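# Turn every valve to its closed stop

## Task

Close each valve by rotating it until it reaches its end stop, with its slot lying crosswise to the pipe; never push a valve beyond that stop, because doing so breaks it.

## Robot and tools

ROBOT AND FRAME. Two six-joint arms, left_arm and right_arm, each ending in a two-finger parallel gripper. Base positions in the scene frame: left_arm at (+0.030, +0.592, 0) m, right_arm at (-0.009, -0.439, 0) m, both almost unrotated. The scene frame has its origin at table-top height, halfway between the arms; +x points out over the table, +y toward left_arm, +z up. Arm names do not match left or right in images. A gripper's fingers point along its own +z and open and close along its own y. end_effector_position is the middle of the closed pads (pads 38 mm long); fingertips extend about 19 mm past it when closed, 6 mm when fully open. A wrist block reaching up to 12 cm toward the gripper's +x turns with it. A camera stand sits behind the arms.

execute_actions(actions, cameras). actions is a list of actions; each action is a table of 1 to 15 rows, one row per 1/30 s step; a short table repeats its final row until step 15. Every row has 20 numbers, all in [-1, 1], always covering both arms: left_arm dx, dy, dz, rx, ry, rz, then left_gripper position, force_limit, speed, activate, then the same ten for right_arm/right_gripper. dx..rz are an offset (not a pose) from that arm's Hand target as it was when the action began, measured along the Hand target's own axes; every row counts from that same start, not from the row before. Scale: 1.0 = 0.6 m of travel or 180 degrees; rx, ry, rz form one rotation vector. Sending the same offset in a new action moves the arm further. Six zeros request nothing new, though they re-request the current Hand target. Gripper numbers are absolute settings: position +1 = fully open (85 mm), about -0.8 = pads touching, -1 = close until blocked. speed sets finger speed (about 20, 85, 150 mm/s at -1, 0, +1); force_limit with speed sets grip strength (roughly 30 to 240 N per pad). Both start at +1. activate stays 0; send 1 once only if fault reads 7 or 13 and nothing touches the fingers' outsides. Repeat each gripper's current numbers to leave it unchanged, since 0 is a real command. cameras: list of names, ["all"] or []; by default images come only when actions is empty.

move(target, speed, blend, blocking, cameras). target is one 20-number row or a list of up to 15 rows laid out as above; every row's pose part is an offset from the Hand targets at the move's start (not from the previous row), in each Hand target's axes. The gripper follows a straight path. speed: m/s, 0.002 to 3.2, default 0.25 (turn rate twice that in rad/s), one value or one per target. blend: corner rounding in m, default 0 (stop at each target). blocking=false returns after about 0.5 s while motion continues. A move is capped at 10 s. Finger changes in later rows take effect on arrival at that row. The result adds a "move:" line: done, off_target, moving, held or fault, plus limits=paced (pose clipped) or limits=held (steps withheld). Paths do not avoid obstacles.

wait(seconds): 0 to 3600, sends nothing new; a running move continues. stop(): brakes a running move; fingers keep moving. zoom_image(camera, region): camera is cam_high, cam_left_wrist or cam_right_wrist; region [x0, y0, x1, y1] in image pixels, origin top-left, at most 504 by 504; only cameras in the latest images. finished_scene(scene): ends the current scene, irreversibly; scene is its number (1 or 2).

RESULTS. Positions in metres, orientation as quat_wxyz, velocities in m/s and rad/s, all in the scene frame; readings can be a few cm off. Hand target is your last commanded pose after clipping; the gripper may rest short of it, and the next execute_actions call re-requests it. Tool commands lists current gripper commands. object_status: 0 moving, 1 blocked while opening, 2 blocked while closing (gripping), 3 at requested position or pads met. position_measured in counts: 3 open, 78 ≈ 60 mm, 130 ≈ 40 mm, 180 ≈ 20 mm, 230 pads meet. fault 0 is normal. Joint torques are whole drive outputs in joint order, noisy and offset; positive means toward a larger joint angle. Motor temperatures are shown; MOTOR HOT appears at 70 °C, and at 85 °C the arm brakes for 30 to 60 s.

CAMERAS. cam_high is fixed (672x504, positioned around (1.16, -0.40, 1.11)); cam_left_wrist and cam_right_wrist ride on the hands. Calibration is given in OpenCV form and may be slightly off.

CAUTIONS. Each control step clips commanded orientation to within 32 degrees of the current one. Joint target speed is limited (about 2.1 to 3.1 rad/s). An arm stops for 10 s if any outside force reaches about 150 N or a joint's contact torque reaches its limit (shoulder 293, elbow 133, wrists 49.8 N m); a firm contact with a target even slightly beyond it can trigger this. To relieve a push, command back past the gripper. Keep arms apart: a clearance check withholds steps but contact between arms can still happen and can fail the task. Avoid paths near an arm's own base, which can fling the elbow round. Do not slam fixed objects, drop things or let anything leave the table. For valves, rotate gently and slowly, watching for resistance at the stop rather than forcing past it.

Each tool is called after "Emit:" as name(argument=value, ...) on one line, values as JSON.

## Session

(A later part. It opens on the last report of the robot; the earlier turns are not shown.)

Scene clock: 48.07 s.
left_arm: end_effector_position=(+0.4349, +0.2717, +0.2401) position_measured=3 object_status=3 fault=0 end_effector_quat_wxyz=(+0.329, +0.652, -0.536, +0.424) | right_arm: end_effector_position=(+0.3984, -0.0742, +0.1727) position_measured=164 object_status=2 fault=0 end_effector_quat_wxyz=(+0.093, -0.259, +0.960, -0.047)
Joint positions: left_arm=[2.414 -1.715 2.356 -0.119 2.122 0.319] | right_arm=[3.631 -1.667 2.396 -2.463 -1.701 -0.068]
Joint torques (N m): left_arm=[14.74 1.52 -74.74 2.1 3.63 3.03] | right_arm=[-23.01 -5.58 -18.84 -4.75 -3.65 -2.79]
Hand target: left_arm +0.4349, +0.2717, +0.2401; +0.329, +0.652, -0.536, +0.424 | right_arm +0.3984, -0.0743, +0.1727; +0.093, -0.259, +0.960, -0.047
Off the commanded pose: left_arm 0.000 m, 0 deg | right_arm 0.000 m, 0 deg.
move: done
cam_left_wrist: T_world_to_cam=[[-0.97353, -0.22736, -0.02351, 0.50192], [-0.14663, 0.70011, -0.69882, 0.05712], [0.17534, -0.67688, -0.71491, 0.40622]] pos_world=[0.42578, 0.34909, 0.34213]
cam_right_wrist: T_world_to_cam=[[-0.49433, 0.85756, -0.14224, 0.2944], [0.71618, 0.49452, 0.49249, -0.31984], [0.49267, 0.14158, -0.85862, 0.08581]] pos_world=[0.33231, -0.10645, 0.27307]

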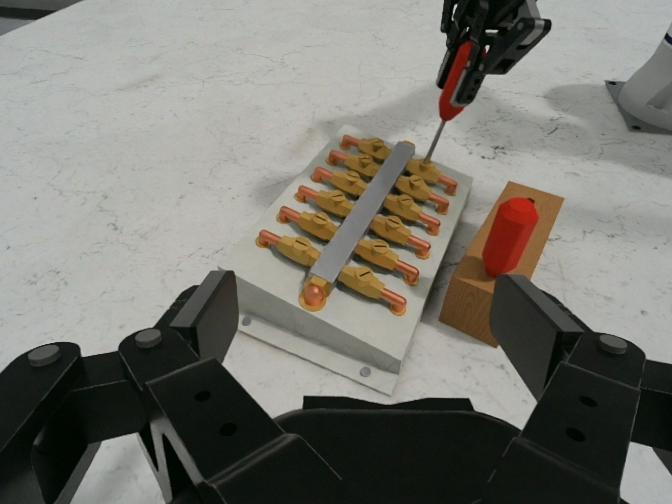

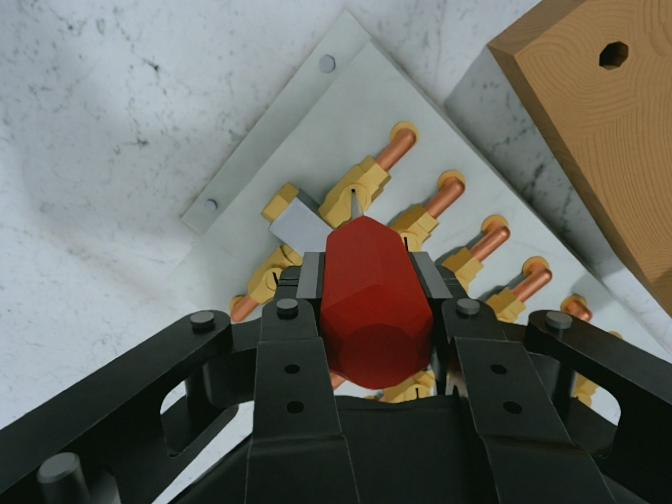

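Emit:
move(target=[[0,0,0,0,0,0,1,1,1,0,0.0004,0.0022,0.0002,0,0,-0.1,-1,0,-1,0]], speed=[0.12], cameras=["cam_right_wrist"])

Emit:
zoom_image(camera="cam_right_wrist", region=[335, 180, 375, 220])

Scene clock: 50.20 s.
left_arm: end_effector_position=(+0.4349, +0.2717, +0.2401) position_measured=3 object_status=3 fault=0 end_effector_quat_wxyz=(+0.329, +0.652, -0.536, +0.424) | right_arm: end_effector_position=(+0.3976, -0.0732, +0.1724) position_measured=164 object_status=2 fault=0 end_effector_quat_wxyz=(+0.085, -0.406, +0.908, -0.061)
Joint positions: left_arm=[2.414 -1.715 2.356 -0.119 2.122 0.319] | right_arm=[3.634 -1.666 2.396 -2.464 -1.702 -0.379]
Joint torques (N m): left_arm=[13.06 1.87 -74.08 1.76 3.36 3] | right_arm=[-24.78 -4.07 -21.04 -5.8 -4.28 -3.38]
Hand target: left_arm +0.4349, +0.2717, +0.2401; +0.329, +0.652, -0.536, +0.424 | right_arm +0.3975, -0.0733, +0.1724; +0.085, -0.406, +0.908, -0.061
Off the commanded pose: left_arm 0.000 m, 0 deg | right_arm 0.000 m, 0 deg.
move: done
cam_right_wrist: T_world_to_cam=[[-0.73123, 0.65719, -0.18274, 0.37954], [0.53451, 0.71848, 0.44507, -0.22279], [0.42379, 0.22778, -0.87665, 0.12262]] pos_world=[0.34465, -0.11729, 0.27601]

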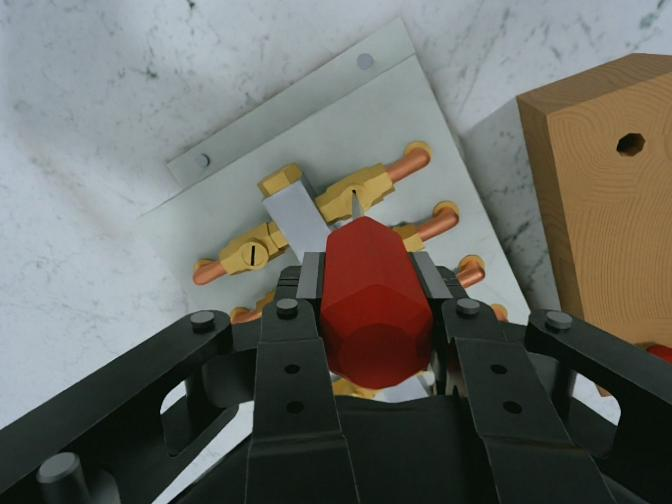

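Scaled by 12.600 from the camera's image (finer frame: 960x720).

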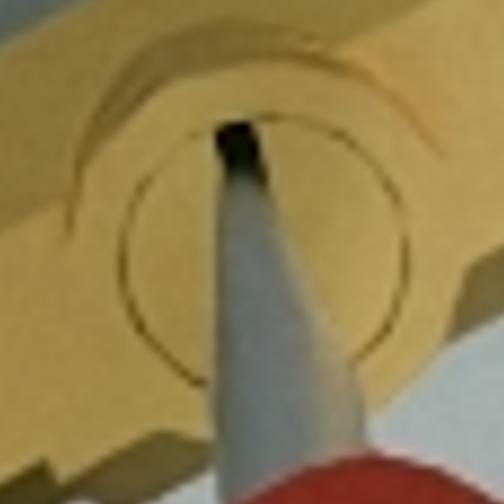

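Emit:
move(target=[[0,0,0,0,0,0,1,1,1,0,0.0003,0.0021,0.0002,0,0,-0.0778,-1,0,-1,0],[0,0,0,0,0,0,1,1,1,0,0.0003,0.0024,0.0002,0,0,-0.0889,-1,0,-1,0]], speed=[0.12,0.03], cameras=["cam_right_wrist"])

Emit:
zoom_image(camera="cam_right_wrist", region=[335, 180, 375, 220])

Scene clock: 52.77 s.
left_arm: end_effector_position=(+0.4349, +0.2717, +0.2401) position_measured=3 object_status=3 fault=0 end_effector_quat_wxyz=(+0.329, +0.652, -0.536, +0.424) | right_arm: end_effector_position=(+0.3964, -0.0725, +0.1720) position_measured=164 object_status=2 fault=0 end_effector_quat_wxyz=(+0.075, -0.528, +0.843, -0.072)
Joint positions: left_arm=[2.414 -1.715 2.356 -0.119 2.122 0.319] | right_arm=[3.636 -1.666 2.396 -2.464 -1.702 -0.656]
Joint torques (N m): left_arm=[12.9 -0.2 -75.36 1.93 3.37 2.67] | right_arm=[-5.79 -16.49 -16.18 -4.72 -5.67 -4.03]
Hand target: left_arm +0.4349, +0.2717, +0.2401; +0.329, +0.652, -0.536, +0.424 | right_arm +0.3964, -0.0725, +0.1720; +0.075, -0.528, +0.843, -0.072
Off the commanded pose: left_arm 0.000 m, 0 deg | right_arm 0.000 m, 0 deg.
move: done
cam_right_wrist: T_world_to_cam=[[-0.88222, 0.4244, -0.2039, 0.42478], [0.32258, 0.86026, 0.39482, -0.11961], [0.34297, 0.28255, -0.89584, 0.16186]] pos_world=[0.35782, -0.12311, 0.27884]

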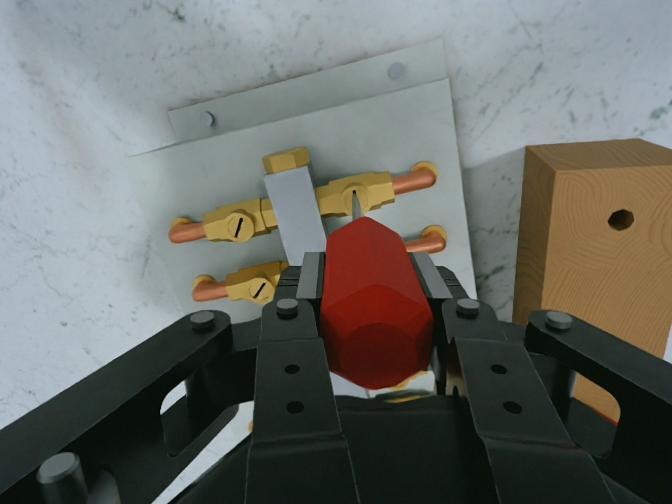

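Scaled by 12.600 from the camera's image (finer frame: 960x720).

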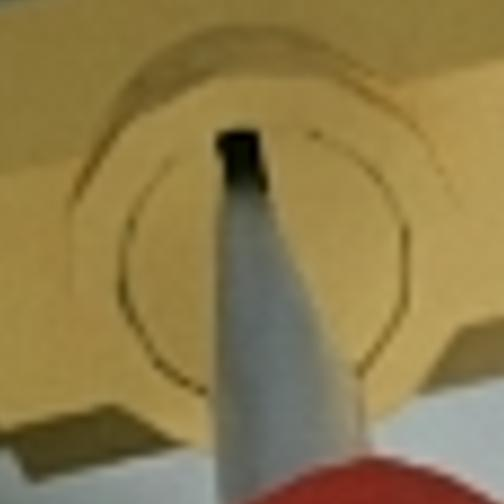

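Emit:
move(target=[[0,0,0,0,0,0,1,1,1,0,0,0.0003,0.0001,0,0,-0.0111,-1,0,-1,0]], speed=[0.02], cameras=["cam_right_wrist"])

Emit:
zoom_image(camera="cam_right_wrist", region=[335, 180, 375, 220])

Scene clock: 57.50 s.
left_arm: end_effector_position=(+0.4349, +0.2717, +0.2401) position_measured=3 object_status=3 fault=0 end_effector_quat_wxyz=(+0.329, +0.652, -0.536, +0.424) | right_arm: end_effector_position=(+0.3963, -0.0724, +0.1719) position_measured=164 object_status=2 fault=0 end_effector_quat_wxyz=(+0.074, -0.543, +0.833, -0.074)
Joint positions: left_arm=[2.414 -1.715 2.356 -0.119 2.122 0.319] | right_arm=[3.637 -1.666 2.396 -2.465 -1.702 -0.691]
Joint torques (N m): left_arm=[13.92 1.36 -75.08 1.64 3.22 2.41] | right_arm=[-4.34 0.18 -19.57 -6.18 -5.43 -3.16]
Hand target: left_arm +0.4349, +0.2717, +0.2401; +0.329, +0.652, -0.536, +0.424 | right_arm +0.3963, -0.0724, +0.1719; +0.074, -0.543, +0.833, -0.074
Off the commanded pose: left_arm 0.000 m, 0 deg | right_arm 0.000 m, 0 deg.
move: done
cam_right_wrist: T_world_to_cam=[[-0.89646, 0.39259, -0.20551, 0.42819], [0.29357, 0.87356, 0.38821, -0.10598], [0.33193, 0.28768, -0.89837, 0.16705]] pos_world=[0.35952, -0.12358, 0.27921]

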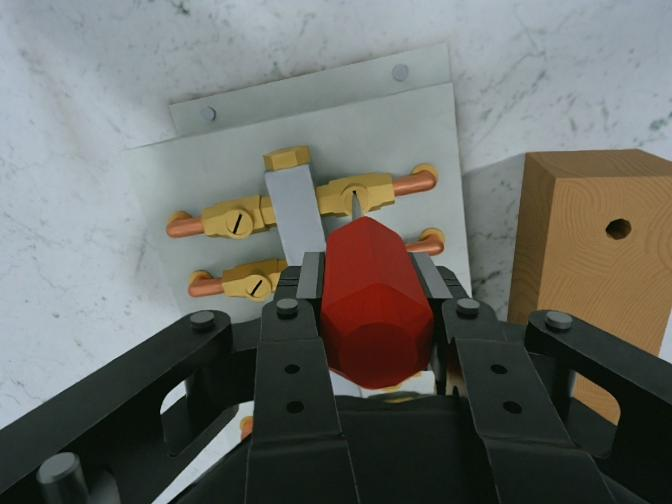

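Scaled by 12.600 from the camera's image (finer frame: 960x720).

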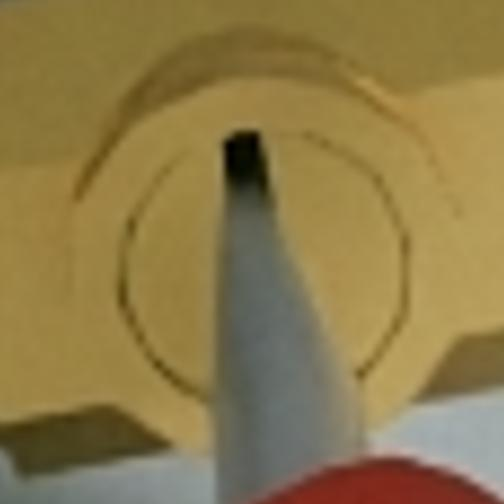

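Emit:
move(target=[[0,0,0,0,0,0,1,1,1,0,0,0,-0.03,0,0,0,-1,0,-1,0],[0,0,0,0,0,0,1,1,1,0,-0.0633,0.0083,-0.03,0,0,0.2333,-1,0,-1,0],[0,0,0,0,0,0,1,1,1,0,-0.0633,0.0083,-0.0133,0,0,0.2333,-1,0,-1,0]], speed=[0.1,0.4,0.1], blend=[0.003,0.002,0], cameras=["cam_left_wrist","cam_right_wrist"])

Emit:
zoom_image(camera="cam_right_wrist", region=[335, 180, 375, 220])

Emit:
zoom_image(camera="cam_left_wrist", region=[390, 140, 450, 200])

Scene clock: 60.33 s.
left_arm: end_effector_position=(+0.4349, +0.2717, +0.2401) position_measured=3 object_status=3 fault=0 end_effector_quat_wxyz=(+0.329, +0.652, -0.536, +0.424) | right_arm: end_effector_position=(+0.4053, -0.0353, +0.1804) position_measured=164 object_status=2 fault=0 end_effector_quat_wxyz=(+0.095, -0.209, +0.972, -0.042)
Joint positions: left_arm=[2.414 -1.715 2.356 -0.119 2.122 0.319] | right_arm=[3.693 -1.619 2.332 -2.44 -1.711 0.098]
Joint torques (N m): left_arm=[14.36 -1.21 -73.67 1.85 3.54 2.09] | right_arm=[10.17 -27.77 -35.43 -12.15 -2.26 0.43]
Hand target: left_arm +0.4349, +0.2717, +0.2401; +0.329, +0.652, -0.536, +0.424 | right_arm +0.4054, -0.0353, +0.1803; +0.095, -0.208, +0.972, -0.042
Off the commanded pose: left_arm 0.000 m, 0 deg | right_arm 0.000 m, 0 deg.
move: done
cam_left_wrist: T_world_to_cam=[[-0.97353, -0.22736, -0.02351, 0.50192], [-0.14663, 0.70011, -0.69882, 0.05712], [0.17534, -0.67688, -0.71491, 0.40622]] pos_world=[0.42578, 0.34909, 0.34213]
cam_right_wrist: T_world_to_cam=[[-0.40389, 0.90616, -0.12549, 0.22755], [0.75999, 0.40872, 0.50533, -0.37097], [0.5092, 0.10873, -0.85375, 0.07473]] pos_world=[0.33579, -0.06271, 0.27982]

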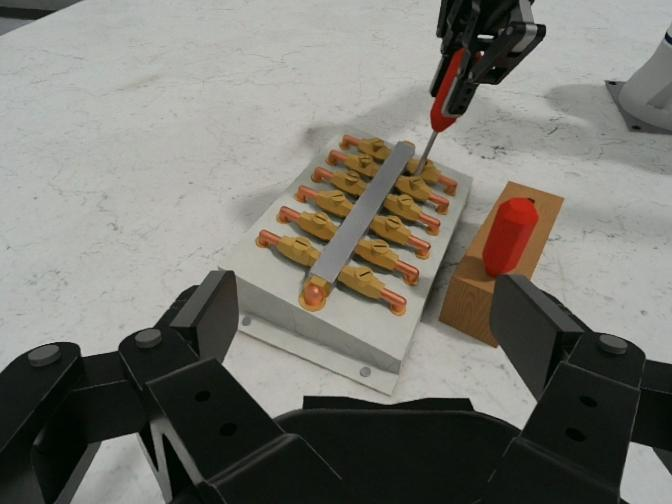

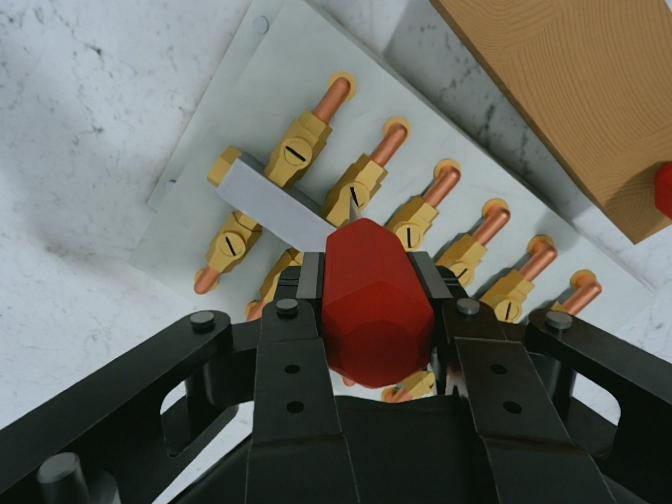

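Scaled by 12.600 from the camera's image (finer frame: 960x720).

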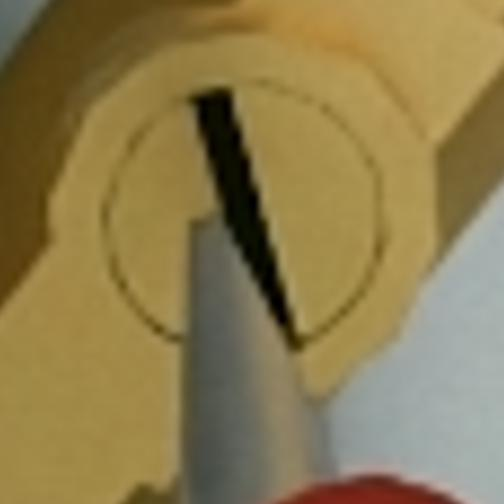

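Scaled by 8.400 from the camera's image (finer frame: 960x720).

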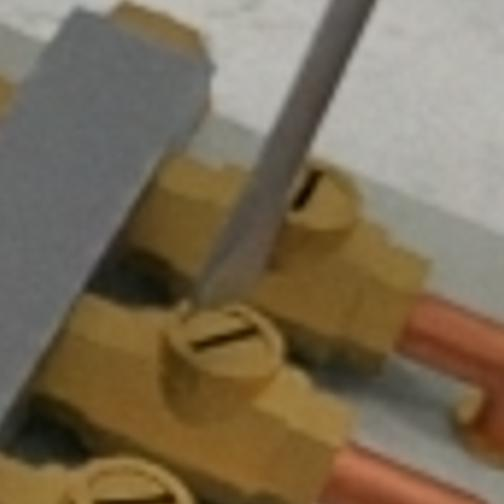

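Emit:
move(target=[[0,0,0,0,0,0,1,1,1,0,0.0043,0.0019,0,0,0,0,-1,0,-1,0],[0,0,0,0,0,0,1,1,1,0,0.0043,0.0019,0.0083,0,0,0,-1,0,-1,0]], speed=[0.1,0.08], cameras=["cam_left_wrist","cam_right_wrist"])

Emit:
zoom_image(camera="cam_right_wrist", region=[335, 180, 375, 220])

Emit:
zoom_image(camera="cam_left_wrist", region=[406, 168, 426, 188])

Scene clock: 61.80 s.
left_arm: end_effector_position=(+0.4349, +0.2717, +0.2401) position_measured=3 object_status=3 fault=0 end_effector_quat_wxyz=(+0.329, +0.652, -0.536, +0.424) | right_arm: end_effector_position=(+0.4036, -0.0355, +0.1750) position_measured=164 object_status=2 fault=0 end_effector_quat_wxyz=(+0.095, -0.208, +0.972, -0.042)
Joint positions: left_arm=[2.414 -1.715 2.356 -0.119 2.122 0.319] | right_arm=[3.694 -1.613 2.339 -2.453 -1.711 0.099]
Joint torques (N m): left_arm=[15.22 1.33 -74.1 2.03 2.68 2.7] | right_arm=[-12.67 -25.01 -34.25 -11.83 2.07 -2.7]
Hand target: left_arm +0.4349, +0.2717, +0.2401; +0.329, +0.652, -0.536, +0.424 | right_arm +0.4036, -0.0355, +0.1749; +0.095, -0.208, +0.972, -0.042
Off the commanded pose: left_arm 0.000 m, 0 deg | right_arm 0.000 m, 0 deg.
move: done
cam_left_wrist: T_world_to_cam=[[-0.97353, -0.22736, -0.02351, 0.50192], [-0.14663, 0.70011, -0.69882, 0.05712], [0.17534, -0.67688, -0.71491, 0.40622]] pos_world=[0.42578, 0.34909, 0.34213]
cam_right_wrist: T_world_to_cam=[[-0.4036, 0.90628, -0.12557, 0.22627], [0.76008, 0.40852, 0.50536, -0.36684], [0.50929, 0.10852, -0.85373, 0.07101]] pos_world=[0.33399, -0.06291, 0.27442]

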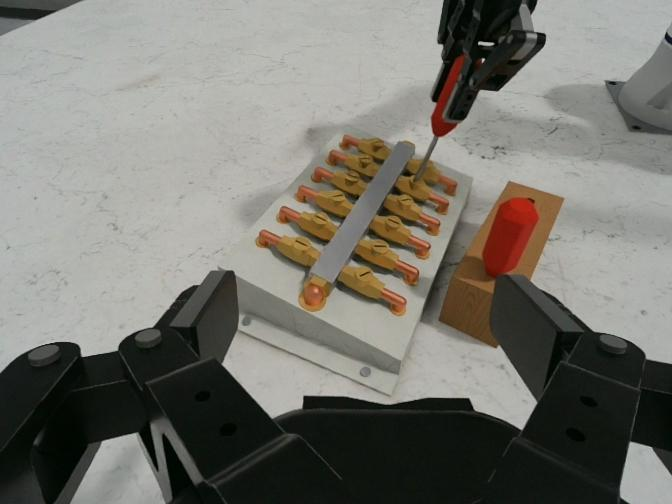

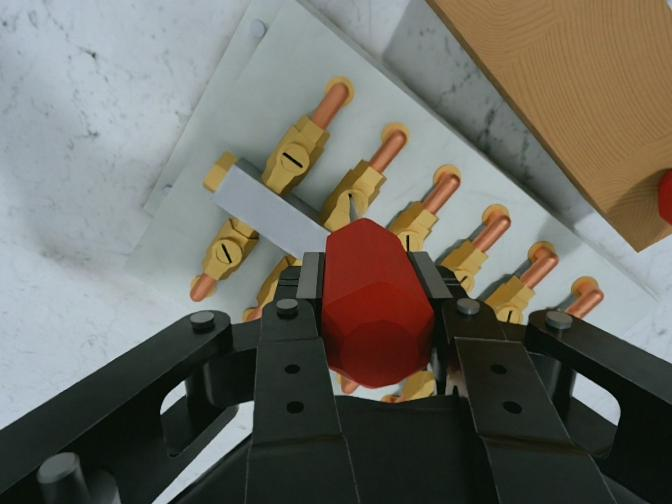

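Scaled by 12.600 from the camera's image (finer frame: 960x720).

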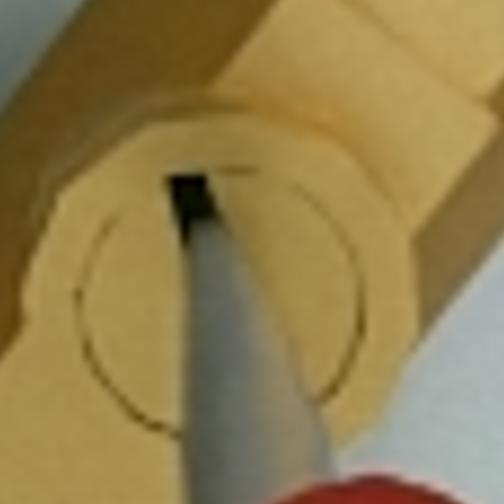

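Scaled by 25.200 from the camera's image (finer frame: 960x720).

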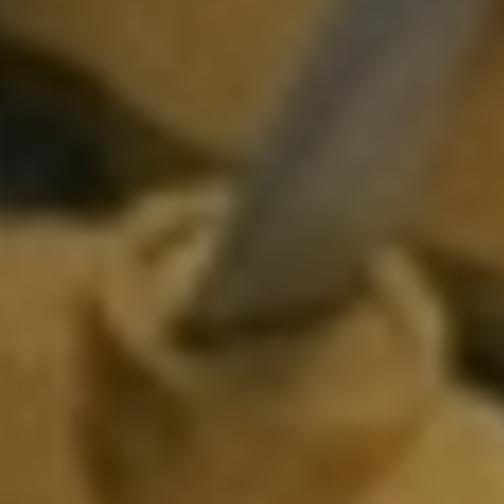

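Emit:
move(target=[[0,0,0,0,0,0,1,1,1,0,0.0001,-0.0003,0.0017,0,0,0,-1,0,-1,0]], speed=[0.03])

Emit:
move(target=[[0,0,0,0,0,0,1,1,1,0,0,0,0.001,0,0,0,-1,0,-1,0]], speed=[0.03], cameras=["cam_left_wrist","cam_right_wrist"])

Emit:
zoom_image(camera="cam_right_wrist", region=[335, 180, 375, 220])

Emit:
zoom_image(camera="cam_left_wrist", region=[406, 168, 426, 188])

Scene clock: 62.57 s.
left_arm: end_effector_position=(+0.4349, +0.2717, +0.2401) position_measured=3 object_status=3 fault=0 end_effector_quat_wxyz=(+0.329, +0.652, -0.536, +0.424) | right_arm: end_effector_position=(+0.4038, -0.0357, +0.1739) position_measured=164 object_status=2 fault=0 end_effector_quat_wxyz=(+0.095, -0.208, +0.972, -0.042)
Joint positions: left_arm=[2.414 -1.715 2.356 -0.119 2.122 0.319] | right_arm=[3.693 -1.611 2.34 -2.455 -1.711 0.099]
Joint torques (N m): left_arm=[14.57 0.32 -74.42 1.64 2.91 3.1] | right_arm=[-14.83 -24.92 -34.31 -11.97 2.17 -2.85]
Hand target: left_arm +0.4349, +0.2717, +0.2401; +0.329, +0.652, -0.536, +0.424 | right_arm +0.4038, -0.0357, +0.1739; +0.095, -0.208, +0.972, -0.042
Off the commanded pose: left_arm 0.000 m, 0 deg | right_arm 0.000 m, 0 deg.
move: done

Scene clock: 63.07 s.
left_arm: end_effector_position=(+0.4349, +0.2717, +0.2401) position_measured=3 object_status=3 fault=0 end_effector_quat_wxyz=(+0.329, +0.652, -0.536, +0.424) | right_arm: end_effector_position=(+0.4040, -0.0358, +0.1733) position_measured=164 object_status=2 fault=0 end_effector_quat_wxyz=(+0.095, -0.208, +0.972, -0.042)
Joint positions: left_arm=[2.414 -1.715 2.356 -0.119 2.122 0.319] | right_arm=[3.693 -1.61 2.341 -2.457 -1.711 0.099]
Joint torques (N m): left_arm=[14.15 -1.02 -72.81 1.25 3.48 2.86] | right_arm=[-14.25 -25.17 -34.07 -11.47 2.03 -2.89]
Hand target: left_arm +0.4349, +0.2717, +0.2401; +0.329, +0.652, -0.536, +0.424 | right_arm +0.4040, -0.0358, +0.1733; +0.095, -0.208, +0.972, -0.042
Off the commanded pose: left_arm 0.000 m, 0 deg | right_arm 0.000 m, 0 deg.
move: done
cam_left_wrist: T_world_to_cam=[[-0.97353, -0.22736, -0.02351, 0.50192], [-0.14663, 0.70011, -0.69882, 0.05712], [0.17534, -0.67688, -0.71491, 0.40622]] pos_world=[0.42578, 0.34909, 0.34213]
cam_right_wrist: T_world_to_cam=[[-0.40367, 0.90626, -0.12545, 0.22648], [0.7601, 0.40852, 0.50533, -0.36616], [0.50921, 0.10863, -0.85376, 0.06943]] pos_world=[0.33438, -0.06321, 0.27272]

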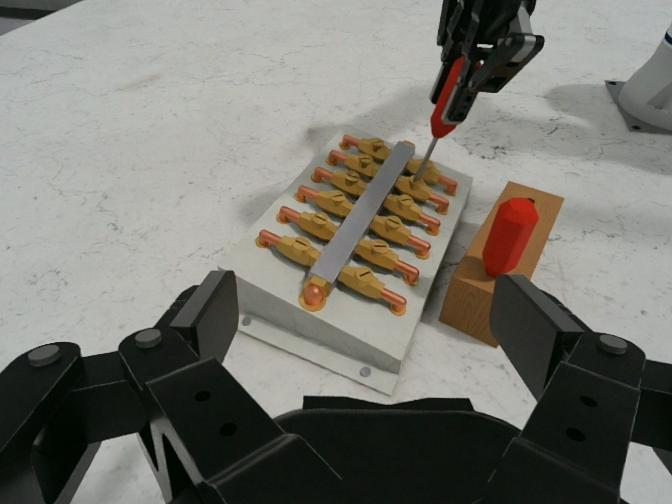

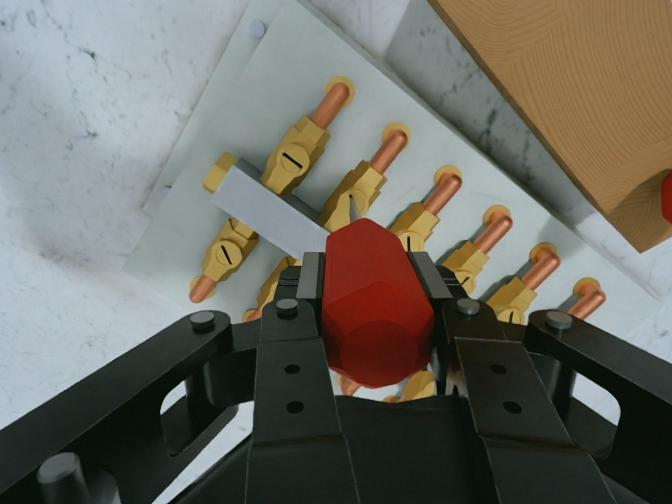

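Scaled by 12.600 from the camera's image (finer frame: 960x720).

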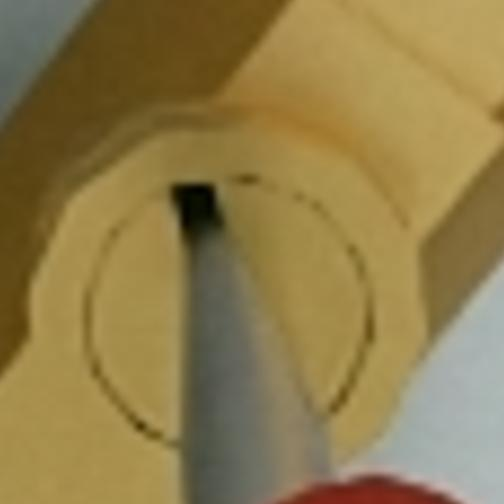

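Scaled by 25.200 from the camera's image (finer frame: 960x720).

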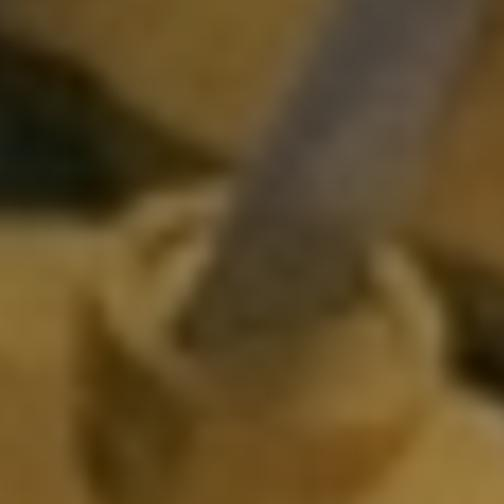

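Emit:
move(target=[[0,0,0,0,0,0,1,1,1,0,0,0,0.001,0,0,0,-1,0,-1,0]], speed=[0.03])

Emit:
move(target=[[0,0,0,0,0,0,1,1,1,0,0,0,0.001,0,0,0,-1,0,-1,0]], speed=[0.03], cameras=["cam_left_wrist","cam_right_wrist"])

Emit:
zoom_image(camera="cam_right_wrist", region=[335, 180, 375, 220])

Emit:
zoom_image(camera="cam_left_wrist", region=[406, 168, 426, 188])

Scene clock: 63.77 s.
left_arm: end_effector_position=(+0.4349, +0.2717, +0.2401) position_measured=3 object_status=3 fault=0 end_effector_quat_wxyz=(+0.329, +0.652, -0.536, +0.424) | right_arm: end_effector_position=(+0.4041, -0.0358, +0.1727) position_measured=164 object_status=2 fault=0 end_effector_quat_wxyz=(+0.095, -0.208, +0.972, -0.042)
Joint positions: left_arm=[2.414 -1.715 2.356 -0.119 2.122 0.319] | right_arm=[3.693 -1.609 2.341 -2.458 -1.711 0.098]
Joint torques (N m): left_arm=[14.55 1.65 -74.71 1.61 3.69 2.68] | right_arm=[-12.45 -25.16 -33.98 -11.64 2.2 -2.57]
Hand target: left_arm +0.4349, +0.2717, +0.2401; +0.329, +0.652, -0.536, +0.424 | right_arm +0.4041, -0.0358, +0.1727; +0.095, -0.208, +0.972, -0.042
Off the commanded pose: left_arm 0.000 m, 0 deg | right_arm 0.000 m, 0 deg.
move: done

Scene clock: 64.27 s.
left_arm: end_effector_position=(+0.4349, +0.2717, +0.2401) position_measured=3 object_status=3 fault=0 end_effector_quat_wxyz=(+0.329, +0.652, -0.536, +0.424) | right_arm: end_effector_position=(+0.4042, -0.0358, +0.1721) position_measured=164 object_status=2 fault=0 end_effector_quat_wxyz=(+0.095, -0.208, +0.972, -0.042)
Joint positions: left_arm=[2.414 -1.715 2.356 -0.119 2.122 0.319] | right_arm=[3.693 -1.608 2.341 -2.46 -1.711 0.098]
Joint torques (N m): left_arm=[13.36 2.14 -74.21 1.66 3.56 2.62] | right_arm=[-12.67 -25.27 -33.46 -11.48 2.74 -2.96]
Hand target: left_arm +0.4349, +0.2717, +0.2401; +0.329, +0.652, -0.536, +0.424 | right_arm +0.4042, -0.0358, +0.1721; +0.095, -0.208, +0.972, -0.042
Off the commanded pose: left_arm 0.000 m, 0 deg | right_arm 0.000 m, 0 deg.
move: done
cam_left_wrist: T_world_to_cam=[[-0.97353, -0.22736, -0.02351, 0.50192], [-0.14663, 0.70011, -0.69882, 0.05712], [0.17534, -0.67688, -0.71491, 0.40622]] pos_world=[0.42578, 0.34909, 0.34213]
cam_right_wrist: T_world_to_cam=[[-0.40367, 0.90626, -0.12545, 0.22642], [0.7601, 0.40852, 0.50533, -0.36575], [0.50921, 0.10863, -0.85376, 0.06839]] pos_world=[0.33459, -0.06321, 0.27162]

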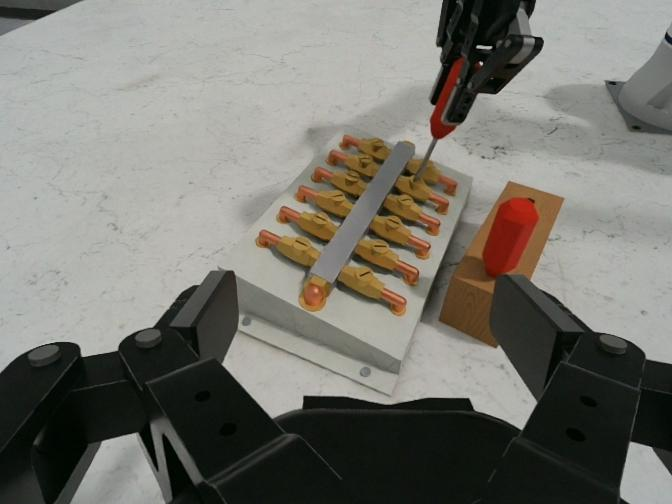

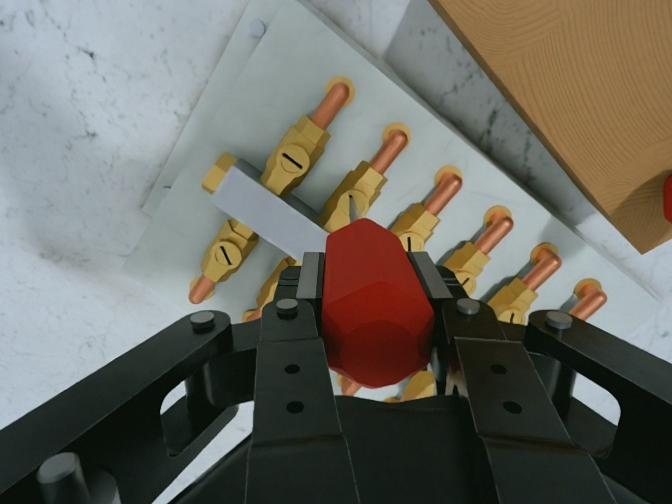

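Scaled by 12.600 from the camera's image (finer frame: 960x720).

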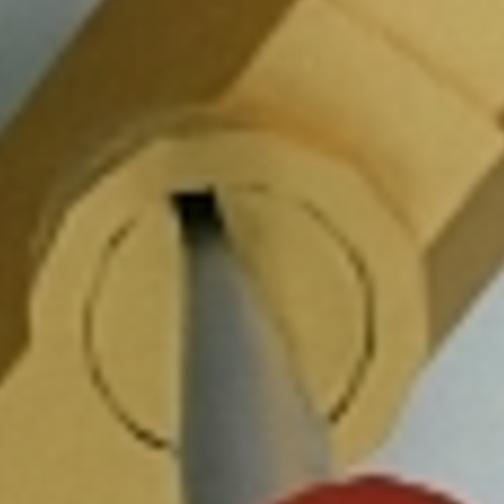

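Scaled by 25.200 from the camera's image (finer frame: 960x720).

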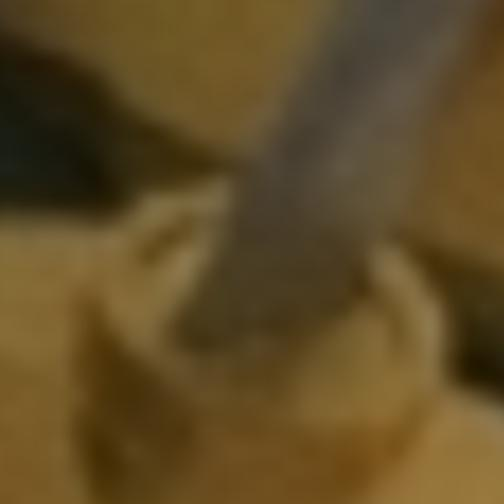

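Emit:
move(target=[[0,0,0,0,0,0,1,1,1,0,0,0,0.0008,0,0,0,-1,0,-1,0],[0,0,0,0,0,0,1,1,1,0,-0.0003,-0.0001,0.0008,0,0,-0.1111,-1,0,-1,0]], speed=[0.03,0.15], cameras=["cam_right_wrist"])

Emit:
zoom_image(camera="cam_right_wrist", region=[335, 180, 375, 220])

Scene clock: 66.27 s.
left_arm: end_effector_position=(+0.4349, +0.2717, +0.2401) position_measured=3 object_status=3 fault=0 end_effector_quat_wxyz=(+0.329, +0.652, -0.536, +0.424) | right_arm: end_effector_position=(+0.4045, -0.0358, +0.1717) position_measured=164 object_status=2 fault=0 end_effector_quat_wxyz=(+0.087, -0.374, +0.922, -0.058)
Joint positions: left_arm=[2.414 -1.715 2.356 -0.119 2.122 0.319] | right_arm=[3.693 -1.607 2.341 -2.461 -1.711 -0.251]
Joint torques (N m): left_arm=[11.76 0.4 -73.46 1.38 3.25 2.81] | right_arm=[-26.24 -34.75 -31.97 -4.58 -1.63 -3.05]
Hand target: left_arm +0.4349, +0.2717, +0.2401; +0.329, +0.652, -0.536, +0.424 | right_arm +0.4045, -0.0358, +0.1717; +0.087, -0.374, +0.922, -0.058
Off the commanded pose: left_arm 0.000 m, 0 deg | right_arm 0.000 m, 0 deg.
move: done
cam_right_wrist: T_world_to_cam=[[-0.68406, 0.7081, -0.17508, 0.34136], [0.58082, 0.67398, 0.45651, -0.27539], [0.44125, 0.21059, -0.87232, 0.1021]] pos_world=[0.34841, -0.07762, 0.27454]

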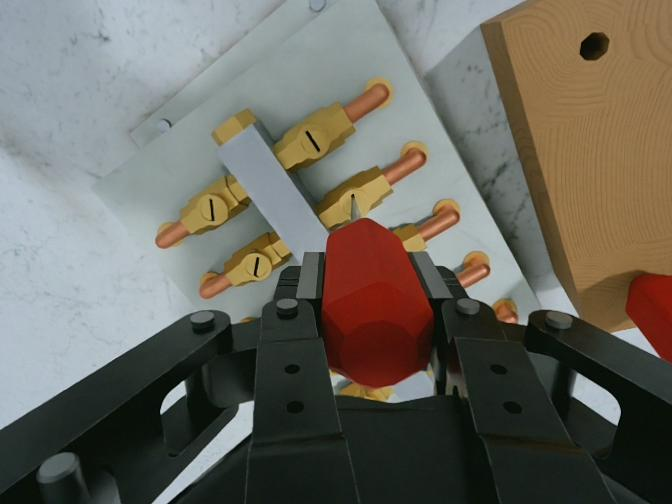

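Scaled by 12.600 from the camera's image (finer frame: 960x720).

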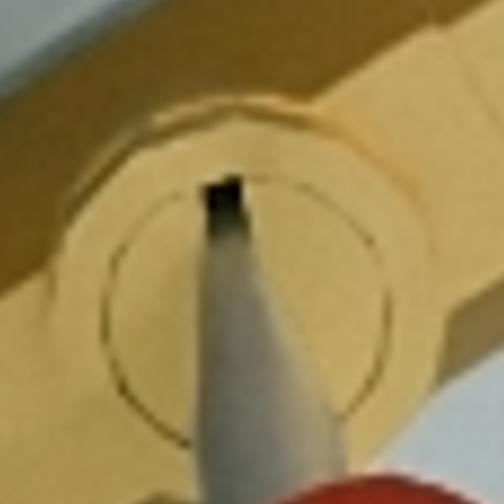

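Emit:
move(target=[[0,0,0,0,0,0,1,1,1,0,0.0016,0.0020,0.0002,0,0,-0.1111,-1,0,-1,0],[0,0,0,0,0,0,1,1,1,0,0.0016,0.0021,0.0002,0,0,-0.1194,-1,0,-1,0]], speed=[0.15,0.03], cameras=["cam_right_wrist"])

Emit:
zoom_image(camera="cam_right_wrist", region=[335, 180, 375, 220])

Scene clock: 69.03 s.
left_arm: end_effector_position=(+0.4349, +0.2717, +0.2401) position_measured=3 object_status=3 fault=0 end_effector_quat_wxyz=(+0.329, +0.652, -0.536, +0.424) | right_arm: end_effector_position=(+0.4030, -0.0356, +0.1712) position_measured=164 object_status=2 fault=0 end_effector_quat_wxyz=(+0.074, -0.539, +0.836, -0.073)
Joint positions: left_arm=[2.414 -1.715 2.356 -0.119 2.122 0.319] | right_arm=[3.694 -1.608 2.343 -2.462 -1.711 -0.624]
Joint torques (N m): left_arm=[10.64 1.53 -73.98 1.31 3.3 2.85] | right_arm=[-10.4 -30.44 -19.23 -7.07 0.12 -3.45]
Hand target: left_arm +0.4349, +0.2717, +0.2401; +0.329, +0.652, -0.536, +0.424 | right_arm +0.4030, -0.0356, +0.1712; +0.074, -0.539, +0.836, -0.073
Off the commanded pose: left_arm 0.000 m, 0 deg | right_arm 0.000 m, 0 deg.
move: done
cam_right_wrist: T_world_to_cam=[[-0.89294, 0.40075, -0.20511, 0.41852], [0.30103, 0.87029, 0.38985, -0.14323], [0.33474, 0.28637, -0.89775, 0.15231]] pos_world=[0.36584, -0.08669, 0.27842]

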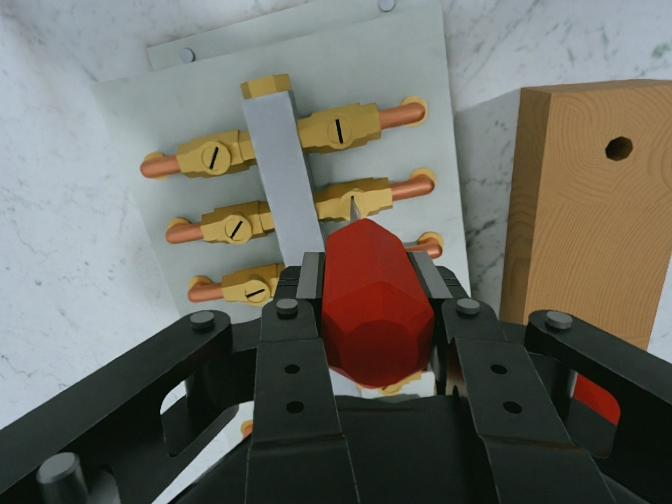

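Scaled by 12.600 from the camera's image (finer frame: 960x720).

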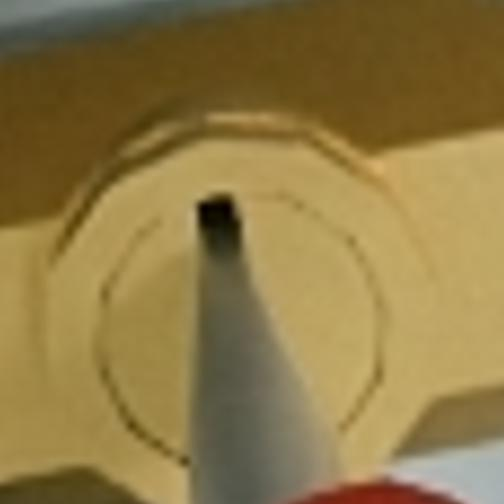

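Emit:
zoom_image(camera="cam_right_wrist", region=[240, 70, 440, 230])

Scaled by 2.520 from the camera's image (finer frame: 960x720).

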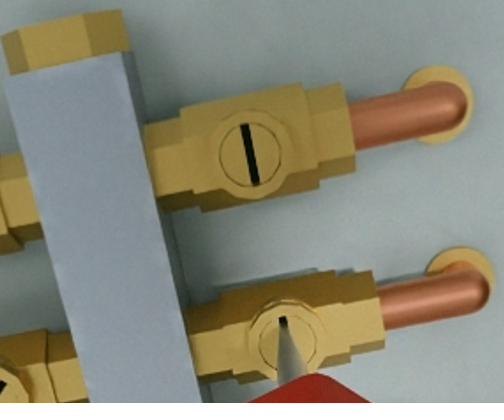

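Emit:
move(target=[0,0,0,0,0,0,1,1,1,0,0,0,0,0,0,-0.0111,-1,0,-1,0], speed=[0.03], cameras=["cam_right_wrist"])

Emit:
zoom_image(camera="cam_right_wrist", region=[335, 180, 375, 220])

Emit:
zoom_image(camera="cam_right_wrist", region=[310, 100, 370, 160])

Scene clock: 71.33 s.
left_arm: end_effector_position=(+0.4349, +0.2717, +0.2401) position_measured=3 object_status=3 fault=0 end_effector_quat_wxyz=(+0.329, +0.652, -0.536, +0.424) | right_arm: end_effector_position=(+0.4029, -0.0356, +0.1712) position_measured=164 object_status=2 fault=0 end_effector_quat_wxyz=(+0.073, -0.554, +0.826, -0.075)
Joint positions: left_arm=[2.414 -1.715 2.356 -0.119 2.122 0.319] | right_arm=[3.694 -1.608 2.343 -2.462 -1.711 -0.659]
Joint torques (N m): left_arm=[12.86 0.44 -75.07 1.1 3.01 2.68] | right_arm=[-2.58 -16.99 -25.19 -6.06 -1.37 -3.97]
Hand target: left_arm +0.4349, +0.2717, +0.2401; +0.329, +0.652, -0.536, +0.424 | right_arm +0.4030, -0.0356, +0.1712; +0.073, -0.554, +0.826, -0.075
Off the commanded pose: left_arm 0.000 m, 0 deg | right_arm 0.000 m, 0 deg.
move: done
cam_right_wrist: T_world_to_cam=[[-0.90641, 0.36849, -0.20647, 0.42294], [0.27159, 0.88282, 0.38324, -0.12979], [0.3235, 0.2913, -0.90028, 0.15754]] pos_world=[0.36764, -0.08716, 0.2789]

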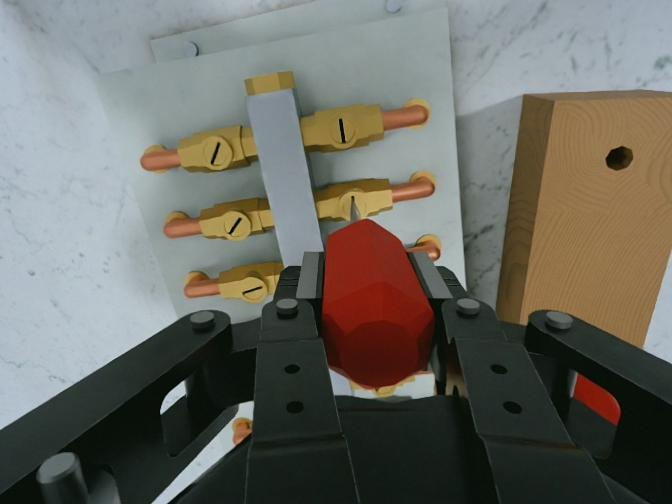

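Scaled by 12.600 from the camera's image (finer frame: 960x720).

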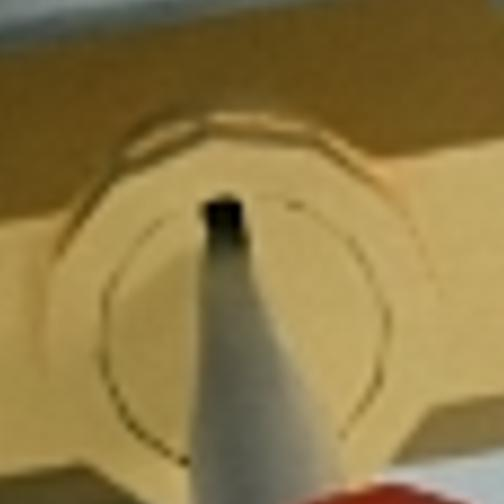

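Scaled by 8.400 from the camera's image (finer frame: 960x720).

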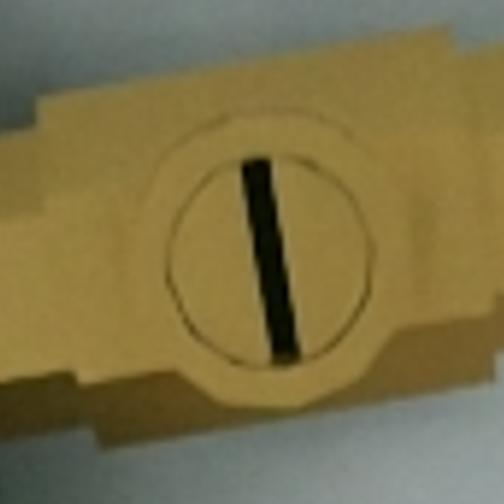

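Emit:
move(target=[[0,0,0,0,0,0,1,1,1,0,0,0,-0.03,0,0,0,-1,0,-1,0],[0,0,0,0,0,0,1,1,1,0,-0.0657,0.0107,-0.03,0,0,0.2917,-1,0,-1,0],[0,0,0,0,0,0,1,1,1,0,-0.0657,0.0107,-0.0096,0,0,0.2917,-1,0,-1,0]], speed=[0.1,0.4,0.1], blend=[0.003,0.002,0], cameras=["cam_left_wrist","cam_right_wrist"])

Emit:
zoom_image(camera="cam_right_wrist", region=[335, 180, 375, 220])

Emit:
zoom_image(camera="cam_left_wrist", region=[385, 170, 415, 200])

Scene clock: 74.13 s.
left_arm: end_effector_position=(+0.4349, +0.2717, +0.2401) position_measured=3 object_status=3 fault=0 end_effector_quat_wxyz=(+0.329, +0.652, -0.536, +0.424) | right_arm: end_effector_position=(+0.4108, +0.0035, +0.1772) position_measured=164 object_status=2 fault=0 end_effector_quat_wxyz=(+0.098, -0.131, +0.986, -0.035)
Joint positions: left_arm=[2.414 -1.715 2.356 -0.119 2.122 0.319] | right_arm=[3.749 -1.557 2.277 -2.439 -1.719 0.311]
Joint torques (N m): left_arm=[13.54 0.92 -73.57 1.35 3.35 2.69] | right_arm=[-13.27 -33.07 -34.28 -11.61 -2.01 0.5]
Hand target: left_arm +0.4349, +0.2717, +0.2401; +0.329, +0.652, -0.536, +0.424 | right_arm +0.4108, +0.0036, +0.1771; +0.098, -0.131, +0.986, -0.035
Off the commanded pose: left_arm 0.000 m, 0 deg | right_arm 0.000 m, 0 deg.
move: done
cam_left_wrist: T_world_to_cam=[[-0.97353, -0.22736, -0.02351, 0.50192], [-0.14663, 0.70011, -0.69882, 0.05712], [0.17534, -0.67688, -0.71491, 0.40622]] pos_world=[0.42578, 0.34909, 0.34213]
cam_right_wrist: T_world_to_cam=[[-0.25922, 0.96086, -0.09775, 0.12965], [0.80899, 0.2713, 0.52147, -0.4118], [0.52758, 0.0561, -0.84765, 0.05659]] pos_world=[0.33689, -0.01603, 0.27538]

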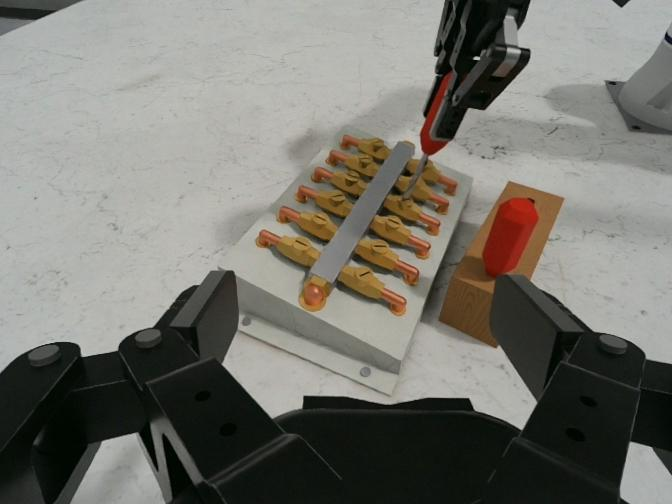

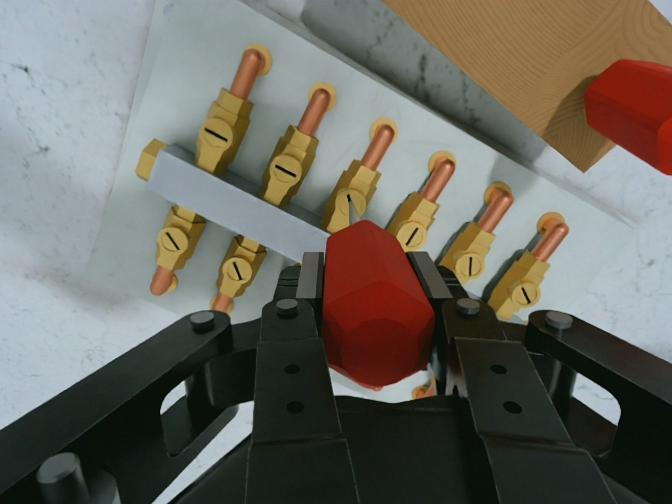

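Scaled by 12.600 from the camera's image (finer frame: 960x720).

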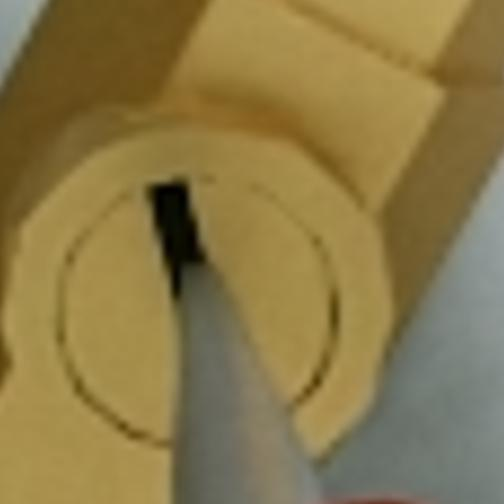

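Scaled by 16.800 from the camera's image (finer frame: 960x720).

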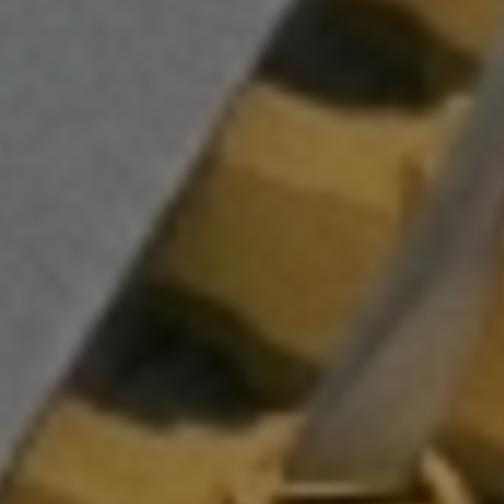

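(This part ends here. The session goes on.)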